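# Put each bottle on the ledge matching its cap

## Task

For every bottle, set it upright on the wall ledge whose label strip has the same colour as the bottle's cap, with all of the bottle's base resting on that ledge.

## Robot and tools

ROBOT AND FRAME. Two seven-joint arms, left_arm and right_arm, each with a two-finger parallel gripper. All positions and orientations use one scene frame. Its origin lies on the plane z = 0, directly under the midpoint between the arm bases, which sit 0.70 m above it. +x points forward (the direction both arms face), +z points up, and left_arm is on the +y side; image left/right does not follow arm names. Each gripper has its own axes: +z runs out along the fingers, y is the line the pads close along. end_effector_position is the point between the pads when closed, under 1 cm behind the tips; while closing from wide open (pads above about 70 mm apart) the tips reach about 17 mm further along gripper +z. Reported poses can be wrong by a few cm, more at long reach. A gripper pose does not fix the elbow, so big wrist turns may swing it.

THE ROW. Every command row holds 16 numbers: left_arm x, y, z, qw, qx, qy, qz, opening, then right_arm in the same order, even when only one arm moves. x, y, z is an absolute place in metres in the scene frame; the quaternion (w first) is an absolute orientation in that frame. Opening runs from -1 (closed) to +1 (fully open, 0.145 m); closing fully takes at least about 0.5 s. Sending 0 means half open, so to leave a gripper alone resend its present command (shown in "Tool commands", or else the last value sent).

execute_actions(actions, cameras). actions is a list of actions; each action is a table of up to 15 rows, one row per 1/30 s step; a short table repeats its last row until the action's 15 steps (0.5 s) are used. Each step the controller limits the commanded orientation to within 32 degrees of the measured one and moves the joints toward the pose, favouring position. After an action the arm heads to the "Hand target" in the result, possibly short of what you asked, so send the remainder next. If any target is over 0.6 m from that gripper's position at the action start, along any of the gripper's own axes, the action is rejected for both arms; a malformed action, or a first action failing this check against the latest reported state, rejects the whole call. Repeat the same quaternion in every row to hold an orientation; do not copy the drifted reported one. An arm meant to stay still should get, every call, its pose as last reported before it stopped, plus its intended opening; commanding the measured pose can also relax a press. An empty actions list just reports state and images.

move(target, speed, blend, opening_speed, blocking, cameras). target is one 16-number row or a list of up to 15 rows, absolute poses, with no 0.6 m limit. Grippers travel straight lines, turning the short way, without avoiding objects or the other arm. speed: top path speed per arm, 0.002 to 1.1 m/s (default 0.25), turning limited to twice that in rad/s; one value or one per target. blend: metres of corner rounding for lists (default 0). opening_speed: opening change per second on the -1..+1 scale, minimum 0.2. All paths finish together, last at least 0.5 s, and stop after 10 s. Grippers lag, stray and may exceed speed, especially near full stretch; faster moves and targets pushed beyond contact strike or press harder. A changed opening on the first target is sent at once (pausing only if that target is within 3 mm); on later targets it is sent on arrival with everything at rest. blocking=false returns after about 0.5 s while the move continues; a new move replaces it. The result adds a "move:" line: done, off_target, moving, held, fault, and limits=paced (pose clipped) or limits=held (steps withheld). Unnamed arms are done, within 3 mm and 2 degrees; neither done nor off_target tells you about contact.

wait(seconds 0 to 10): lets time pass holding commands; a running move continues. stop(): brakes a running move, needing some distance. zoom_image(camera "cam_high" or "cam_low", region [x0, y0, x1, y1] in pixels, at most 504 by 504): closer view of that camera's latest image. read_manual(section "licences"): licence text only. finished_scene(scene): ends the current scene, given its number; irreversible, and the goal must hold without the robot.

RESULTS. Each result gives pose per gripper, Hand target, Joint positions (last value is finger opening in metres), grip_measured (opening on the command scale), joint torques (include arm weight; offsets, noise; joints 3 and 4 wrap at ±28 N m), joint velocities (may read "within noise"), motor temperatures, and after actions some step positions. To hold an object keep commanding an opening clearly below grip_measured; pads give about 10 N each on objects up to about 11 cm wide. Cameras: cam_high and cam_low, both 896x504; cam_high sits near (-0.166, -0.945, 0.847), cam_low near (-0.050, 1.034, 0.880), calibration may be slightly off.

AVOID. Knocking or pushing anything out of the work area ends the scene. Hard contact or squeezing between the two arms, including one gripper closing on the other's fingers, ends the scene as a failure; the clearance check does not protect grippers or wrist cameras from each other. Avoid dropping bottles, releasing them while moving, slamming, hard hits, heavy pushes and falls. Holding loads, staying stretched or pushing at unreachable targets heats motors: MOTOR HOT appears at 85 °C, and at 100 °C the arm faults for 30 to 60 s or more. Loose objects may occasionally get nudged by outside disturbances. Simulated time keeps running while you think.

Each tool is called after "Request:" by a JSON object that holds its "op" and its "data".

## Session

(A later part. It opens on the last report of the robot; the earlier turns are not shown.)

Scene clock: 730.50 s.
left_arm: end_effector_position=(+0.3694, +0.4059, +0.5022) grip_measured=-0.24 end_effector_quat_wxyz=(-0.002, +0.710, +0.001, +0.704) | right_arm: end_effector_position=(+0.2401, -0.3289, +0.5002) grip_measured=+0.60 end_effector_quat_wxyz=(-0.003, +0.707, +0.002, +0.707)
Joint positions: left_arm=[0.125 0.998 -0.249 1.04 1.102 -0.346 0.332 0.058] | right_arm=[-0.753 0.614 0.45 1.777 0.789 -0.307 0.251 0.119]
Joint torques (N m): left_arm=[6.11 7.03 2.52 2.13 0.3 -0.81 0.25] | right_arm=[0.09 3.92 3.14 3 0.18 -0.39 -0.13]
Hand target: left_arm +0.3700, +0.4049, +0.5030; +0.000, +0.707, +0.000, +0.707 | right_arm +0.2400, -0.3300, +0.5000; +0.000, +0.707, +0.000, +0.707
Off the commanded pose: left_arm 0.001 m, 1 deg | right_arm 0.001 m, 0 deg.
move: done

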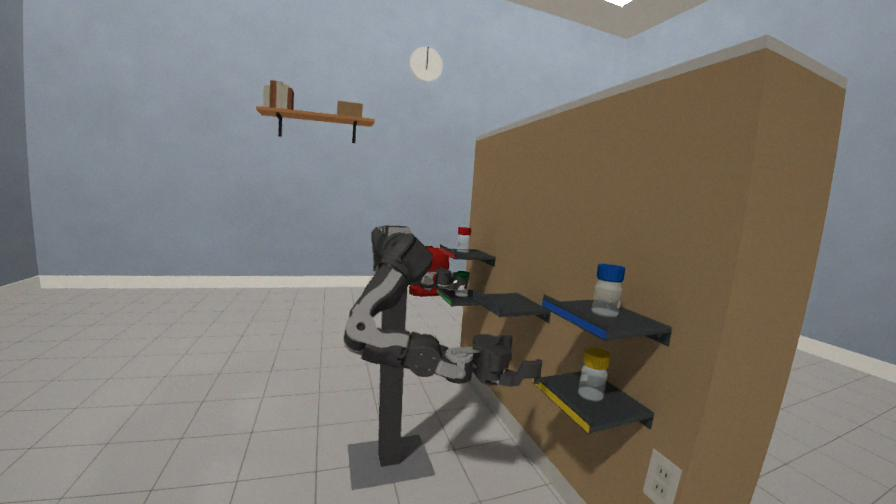

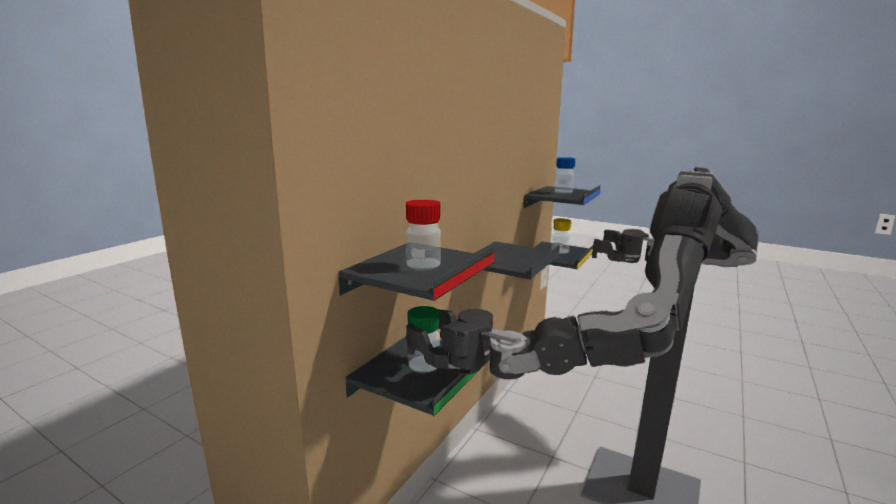

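Request:
{"op": "move", "data": {"target": [[0.37, 0.405, 0.496, 0, 0.7071, 0, 0.7071, -0.75, 0.24, -0.33, 0.50, 0, 0.7071, 0, 0.7071, 0.6]], "speed": 0.04, "cameras": []}}

Request:
{"op": "move", "data": {"target": [[0.37, 0.405, 0.491, 0, 0.7071, 0, 0.7071, -0.75, 0.24, -0.33, 0.50, 0, 0.7071, 0, 0.7071, 0.6]], "speed": 0.03}}

Request:
{"op": "zoom_image", "data": {"camera": "cam_low", "region": [340, 270, 540, 430]}}

Scene clock: 739.67 s.
left_arm: end_effector_position=(+0.3704, +0.4072, +0.5016) grip_measured=-0.24 end_effector_quat_wxyz=(-0.004, +0.702, -0.001, +0.712) | right_arm: end_effector_position=(+0.2401, -0.3289, +0.5002) grip_measured=+0.60 end_effector_quat_wxyz=(-0.003, +0.707, +0.002, +0.707)
Joint positions: left_arm=[0.143 0.981 -0.256 1.008 1.094 -0.375 0.349 0.058] | right_arm=[-0.753 0.614 0.45 1.777 0.789 -0.307 0.251 0.119]
Joint torques (N m): left_arm=[5.29 6.32 1.29 1.81 0.29 -0.45 0.19] | right_arm=[0.15 3.81 3.19 2.95 0.2 -0.37 -0.13]
Hand target: left_arm +0.3700, +0.4049, +0.4961; +0.000, +0.707, +0.000, +0.707 | right_arm +0.2400, -0.3300, +0.5000; +0.000, +0.707, +0.000, +0.707
Off the commanded pose: left_arm 0.006 m, 1 deg | right_arm 0.001 m, 0 deg.
move: off_target (left_arm)
No camera images: "cameras" was empty.

Scene clock: 740.57 s.
left_arm: end_effector_position=(+0.3713, +0.4071, +0.5008) grip_measured=-0.24 end_effector_quat_wxyz=(-0.004, +0.695, +0.000, +0.719) | right_arm: end_effector_position=(+0.2401, -0.3289, +0.5002) grip_measured=+0.60 end_effector_quat_wxyz=(-0.003, +0.707, +0.002, +0.707)
Joint positions: left_arm=[0.164 0.977 -0.29 0.984 1.113 -0.412 0.355 0.058] | right_arm=[-0.753 0.614 0.45 1.777 0.789 -0.307 0.251 0.119]
Joint torques (N m): left_arm=[4.31 6.63 0.7 1.66 0.14 -0.05 0.13] | right_arm=[0.12 3.73 3.18 2.95 0.19 -0.39 -0.15]
Hand target: left_arm +0.3698, +0.4048, +0.4911; +0.000, +0.707, +0.000, +0.707 | right_arm +0.2400, -0.3300, +0.5000; +0.000, +0.707, +0.000, +0.707
Off the commanded pose: left_arm 0.010 m, 2 deg | right_arm 0.001 m, 0 deg.
move: off_target (left_arm)

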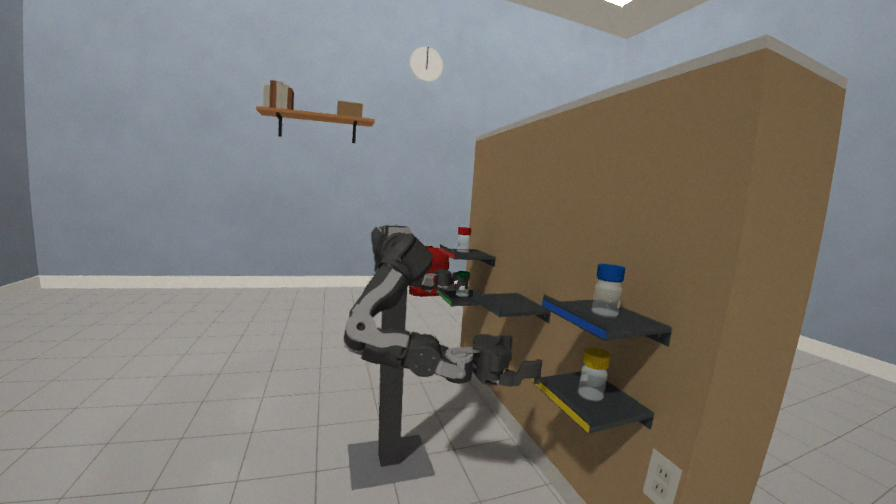

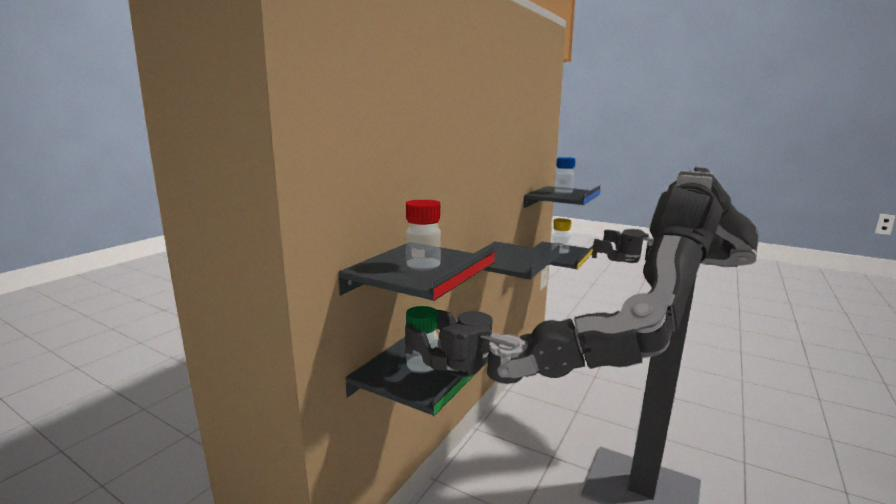

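Scaled by 2.520 from the camera's 896x504 image, which has a finer 1280x720 frame.

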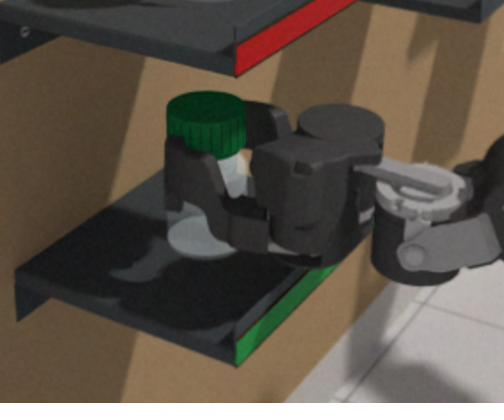

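Request:
{"op": "move", "data": {"target": [[0.37, 0.405, 0.500, 0, 0.7071, 0, 0.7071, -0.75, 0.24, -0.33, 0.50, 0, 0.7071, 0, 0.7071, 0.6]], "speed": 0.04, "cameras": []}}

Request:
{"op": "move", "data": {"target": [[0.37, 0.405, 0.500, 0, 0.7071, 0, 0.7071, 0.6, 0.24, -0.33, 0.50, 0, 0.7071, 0, 0.7071, 0.6]], "opening_speed": 1.0}}

Request:
{"op": "zoom_image", "data": {"camera": "cam_low", "region": [340, 270, 540, 430]}}

Scene clock: 754.53 s.
left_arm: end_effector_position=(+0.3707, +0.4049, +0.5018) grip_measured=-0.24 end_effector_quat_wxyz=(+0.000, +0.704, -0.002, +0.710) | right_arm: end_effector_position=(+0.2401, -0.3289, +0.5002) grip_measured=+0.60 end_effector_quat_wxyz=(-0.003, +0.707, +0.002, +0.707)
Joint positions: left_arm=[0.148 1.001 -0.294 1.02 1.124 -0.382 0.339 0.058] | right_arm=[-0.753 0.614 0.45 1.777 0.789 -0.307 0.251 0.119]
Joint torques (N m): left_arm=[4.39 8.08 2.39 3.18 0.36 -0.42 -0.01] | right_arm=[0.07 3.65 3.12 3 0.2 -0.4 -0.13]
Hand target: left_arm +0.3700, +0.4049, +0.5000; +0.000, +0.707, +0.000, +0.707 | right_arm +0.2400, -0.3300, +0.5000; +0.000, +0.707, +0.000, +0.707
Off the commanded pose: left_arm 0.002 m, 1 deg | right_arm 0.001 m, 0 deg.
move: done
No camera images: "cameras" was empty.

Scene clock: 756.10 s.
left_arm: end_effector_position=(+0.3707, +0.4048, +0.5015) grip_measured=+0.60 end_effector_quat_wxyz=(+0.000, +0.705, -0.001, +0.709) | right_arm: end_effector_position=(+0.2401, -0.3289, +0.5002) grip_measured=+0.60 end_effector_quat_wxyz=(-0.003, +0.707, +0.002, +0.707)
Joint positions: left_arm=[0.148 1.001 -0.294 1.02 1.125 -0.379 0.339 0.119] | right_arm=[-0.753 0.614 0.45 1.777 0.789 -0.307 0.251 0.119]
Joint torques (N m): left_arm=[4.42 8.06 2.41 3.07 0.34 -0.48 -0.01] | right_arm=[0.01 3.78 3.11 3.03 0.2 -0.41 -0.15]
Hand target: left_arm +0.3700, +0.4050, +0.5000; +0.000, +0.707, +0.000, +0.707 | right_arm +0.2400, -0.3300, +0.5000; +0.000, +0.707, +0.000, +0.707
Off the commanded pose: left_arm 0.002 m, 0 deg | right_arm 0.001 m, 0 deg.
move: done

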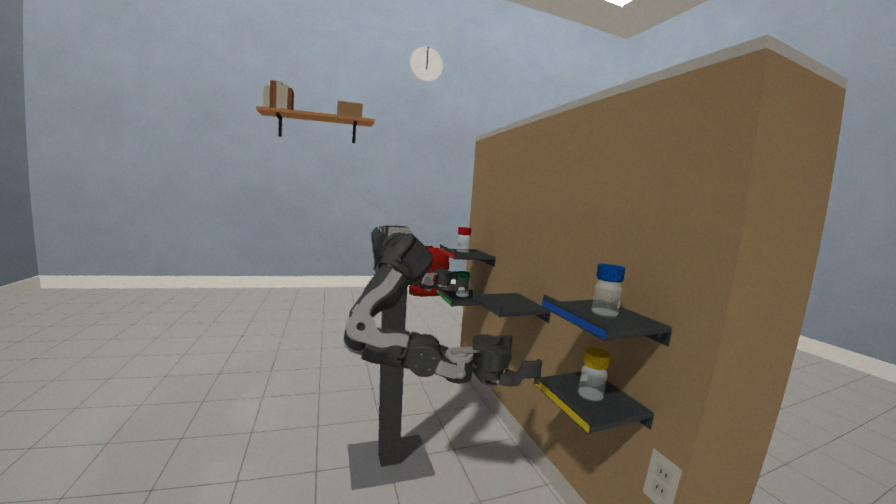

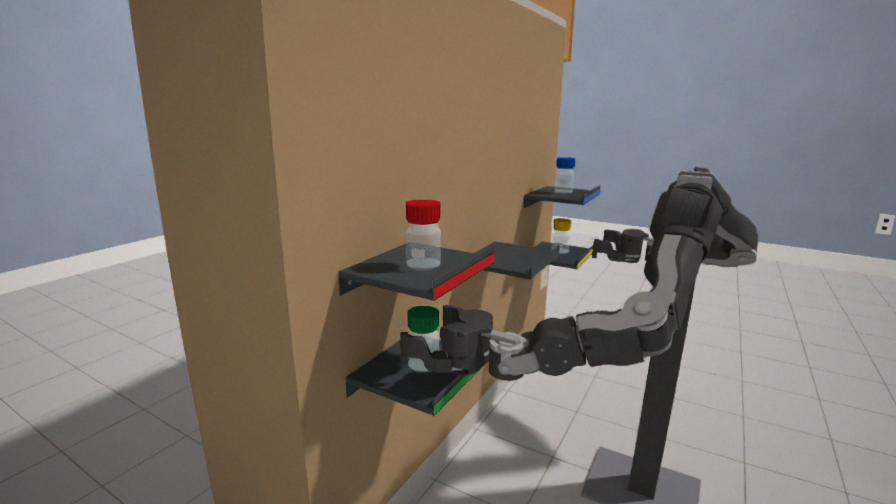

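Scaled by 2.520 from the camera's 896x504 image, which has a finer 1280x720 frame.

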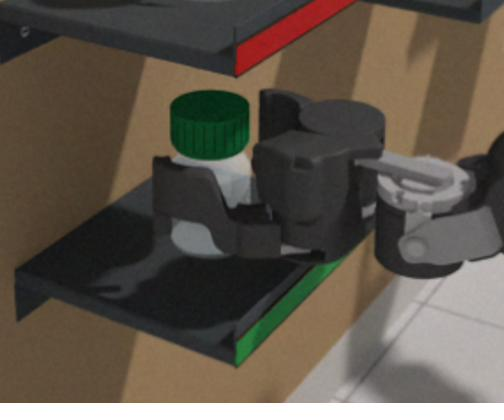

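Request:
{"op": "move", "data": {"target": [[0.32, 0.404, 0.506, 0, 0.7071, 0, 0.7071, 0.6, 0.24, -0.33, 0.50, 0, 0.7071, 0, 0.7071, 0.6],[0.25, 0.38, 0.52, 0, 0.7071, 0, 0.7071, 0.6, 0.24, -0.33, 0.50, 0, 0.7071, 0, 0.7071, 0.6]], "speed": [0.1,0.2]}}

Request:
{"op": "zoom_image", "data": {"camera": "cam_low", "region": [320, 160, 620, 430]}}

Request:
{"op": "zoom_image", "data": {"camera": "cam_high", "region": [420, 200, 700, 440]}}

Scene clock: 764.23 s.
left_arm: end_effector_position=(+0.2499, +0.3797, +0.5196) grip_measured=+0.60 end_effector_quat_wxyz=(+0.001, +0.708, -0.001, +0.707) | right_arm: end_effector_position=(+0.2401, -0.3289, +0.5002) grip_measured=+0.60 end_effector_quat_wxyz=(-0.003, +0.707, +0.002, +0.707)
Joint positions: left_arm=[-1.013 1.073 0.433 1.623 1.224 -0.594 0.192 0.119] | right_arm=[-0.753 0.614 0.45 1.777 0.789 -0.307 0.251 0.119]
Joint torques (N m): left_arm=[0.86 4.1 2.85 2.11 0.12 -0.62 -0.04] | right_arm=[-0.07 3.81 3.21 3.02 0.21 -0.4 -0.14]
Hand target: left_arm +0.2500, +0.3801, +0.5199; +0.000, +0.707, +0.000, +0.707 | right_arm +0.2400, -0.3300, +0.5000; +0.000, +0.707, +0.000, +0.707
Off the commanded pose: left_arm 0.001 m, 0 deg | right_arm 0.001 m, 0 deg.
move: done

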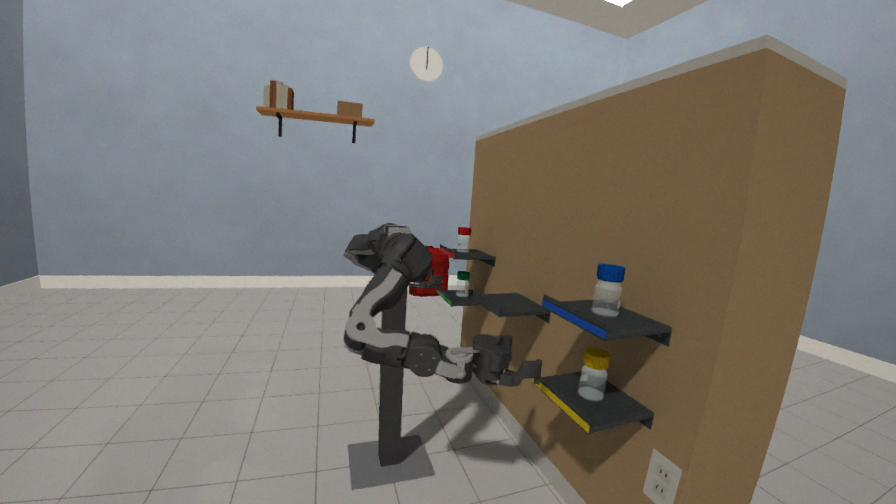

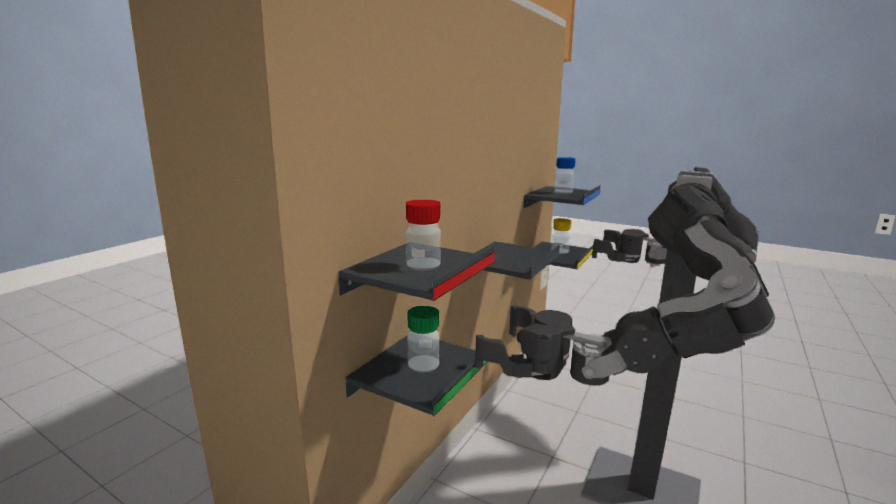

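Scaled by 1.680 from the camera's 896x504 image, which has a finer 1280x720 frame.

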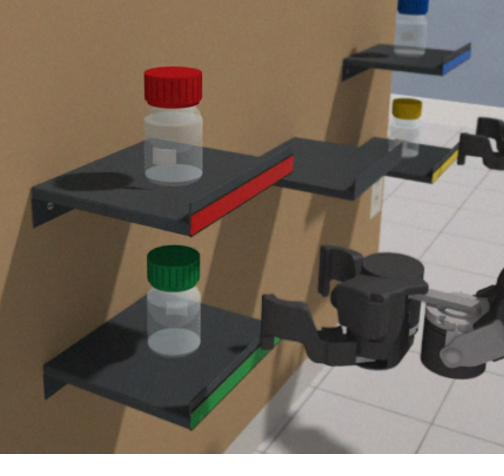

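Scaled by 1.800 from the camera's 896x504 image, which has a finer 1280x720 frame.

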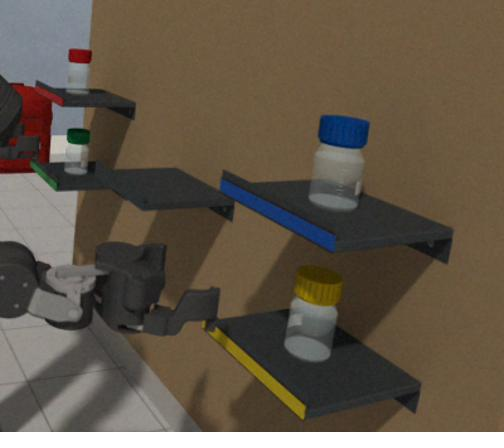

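All four bottles are standing fully on their ledges.

Request:
{"op": "finished_scene", "data": {"scene": 2}}

The scene is finished: the task was done.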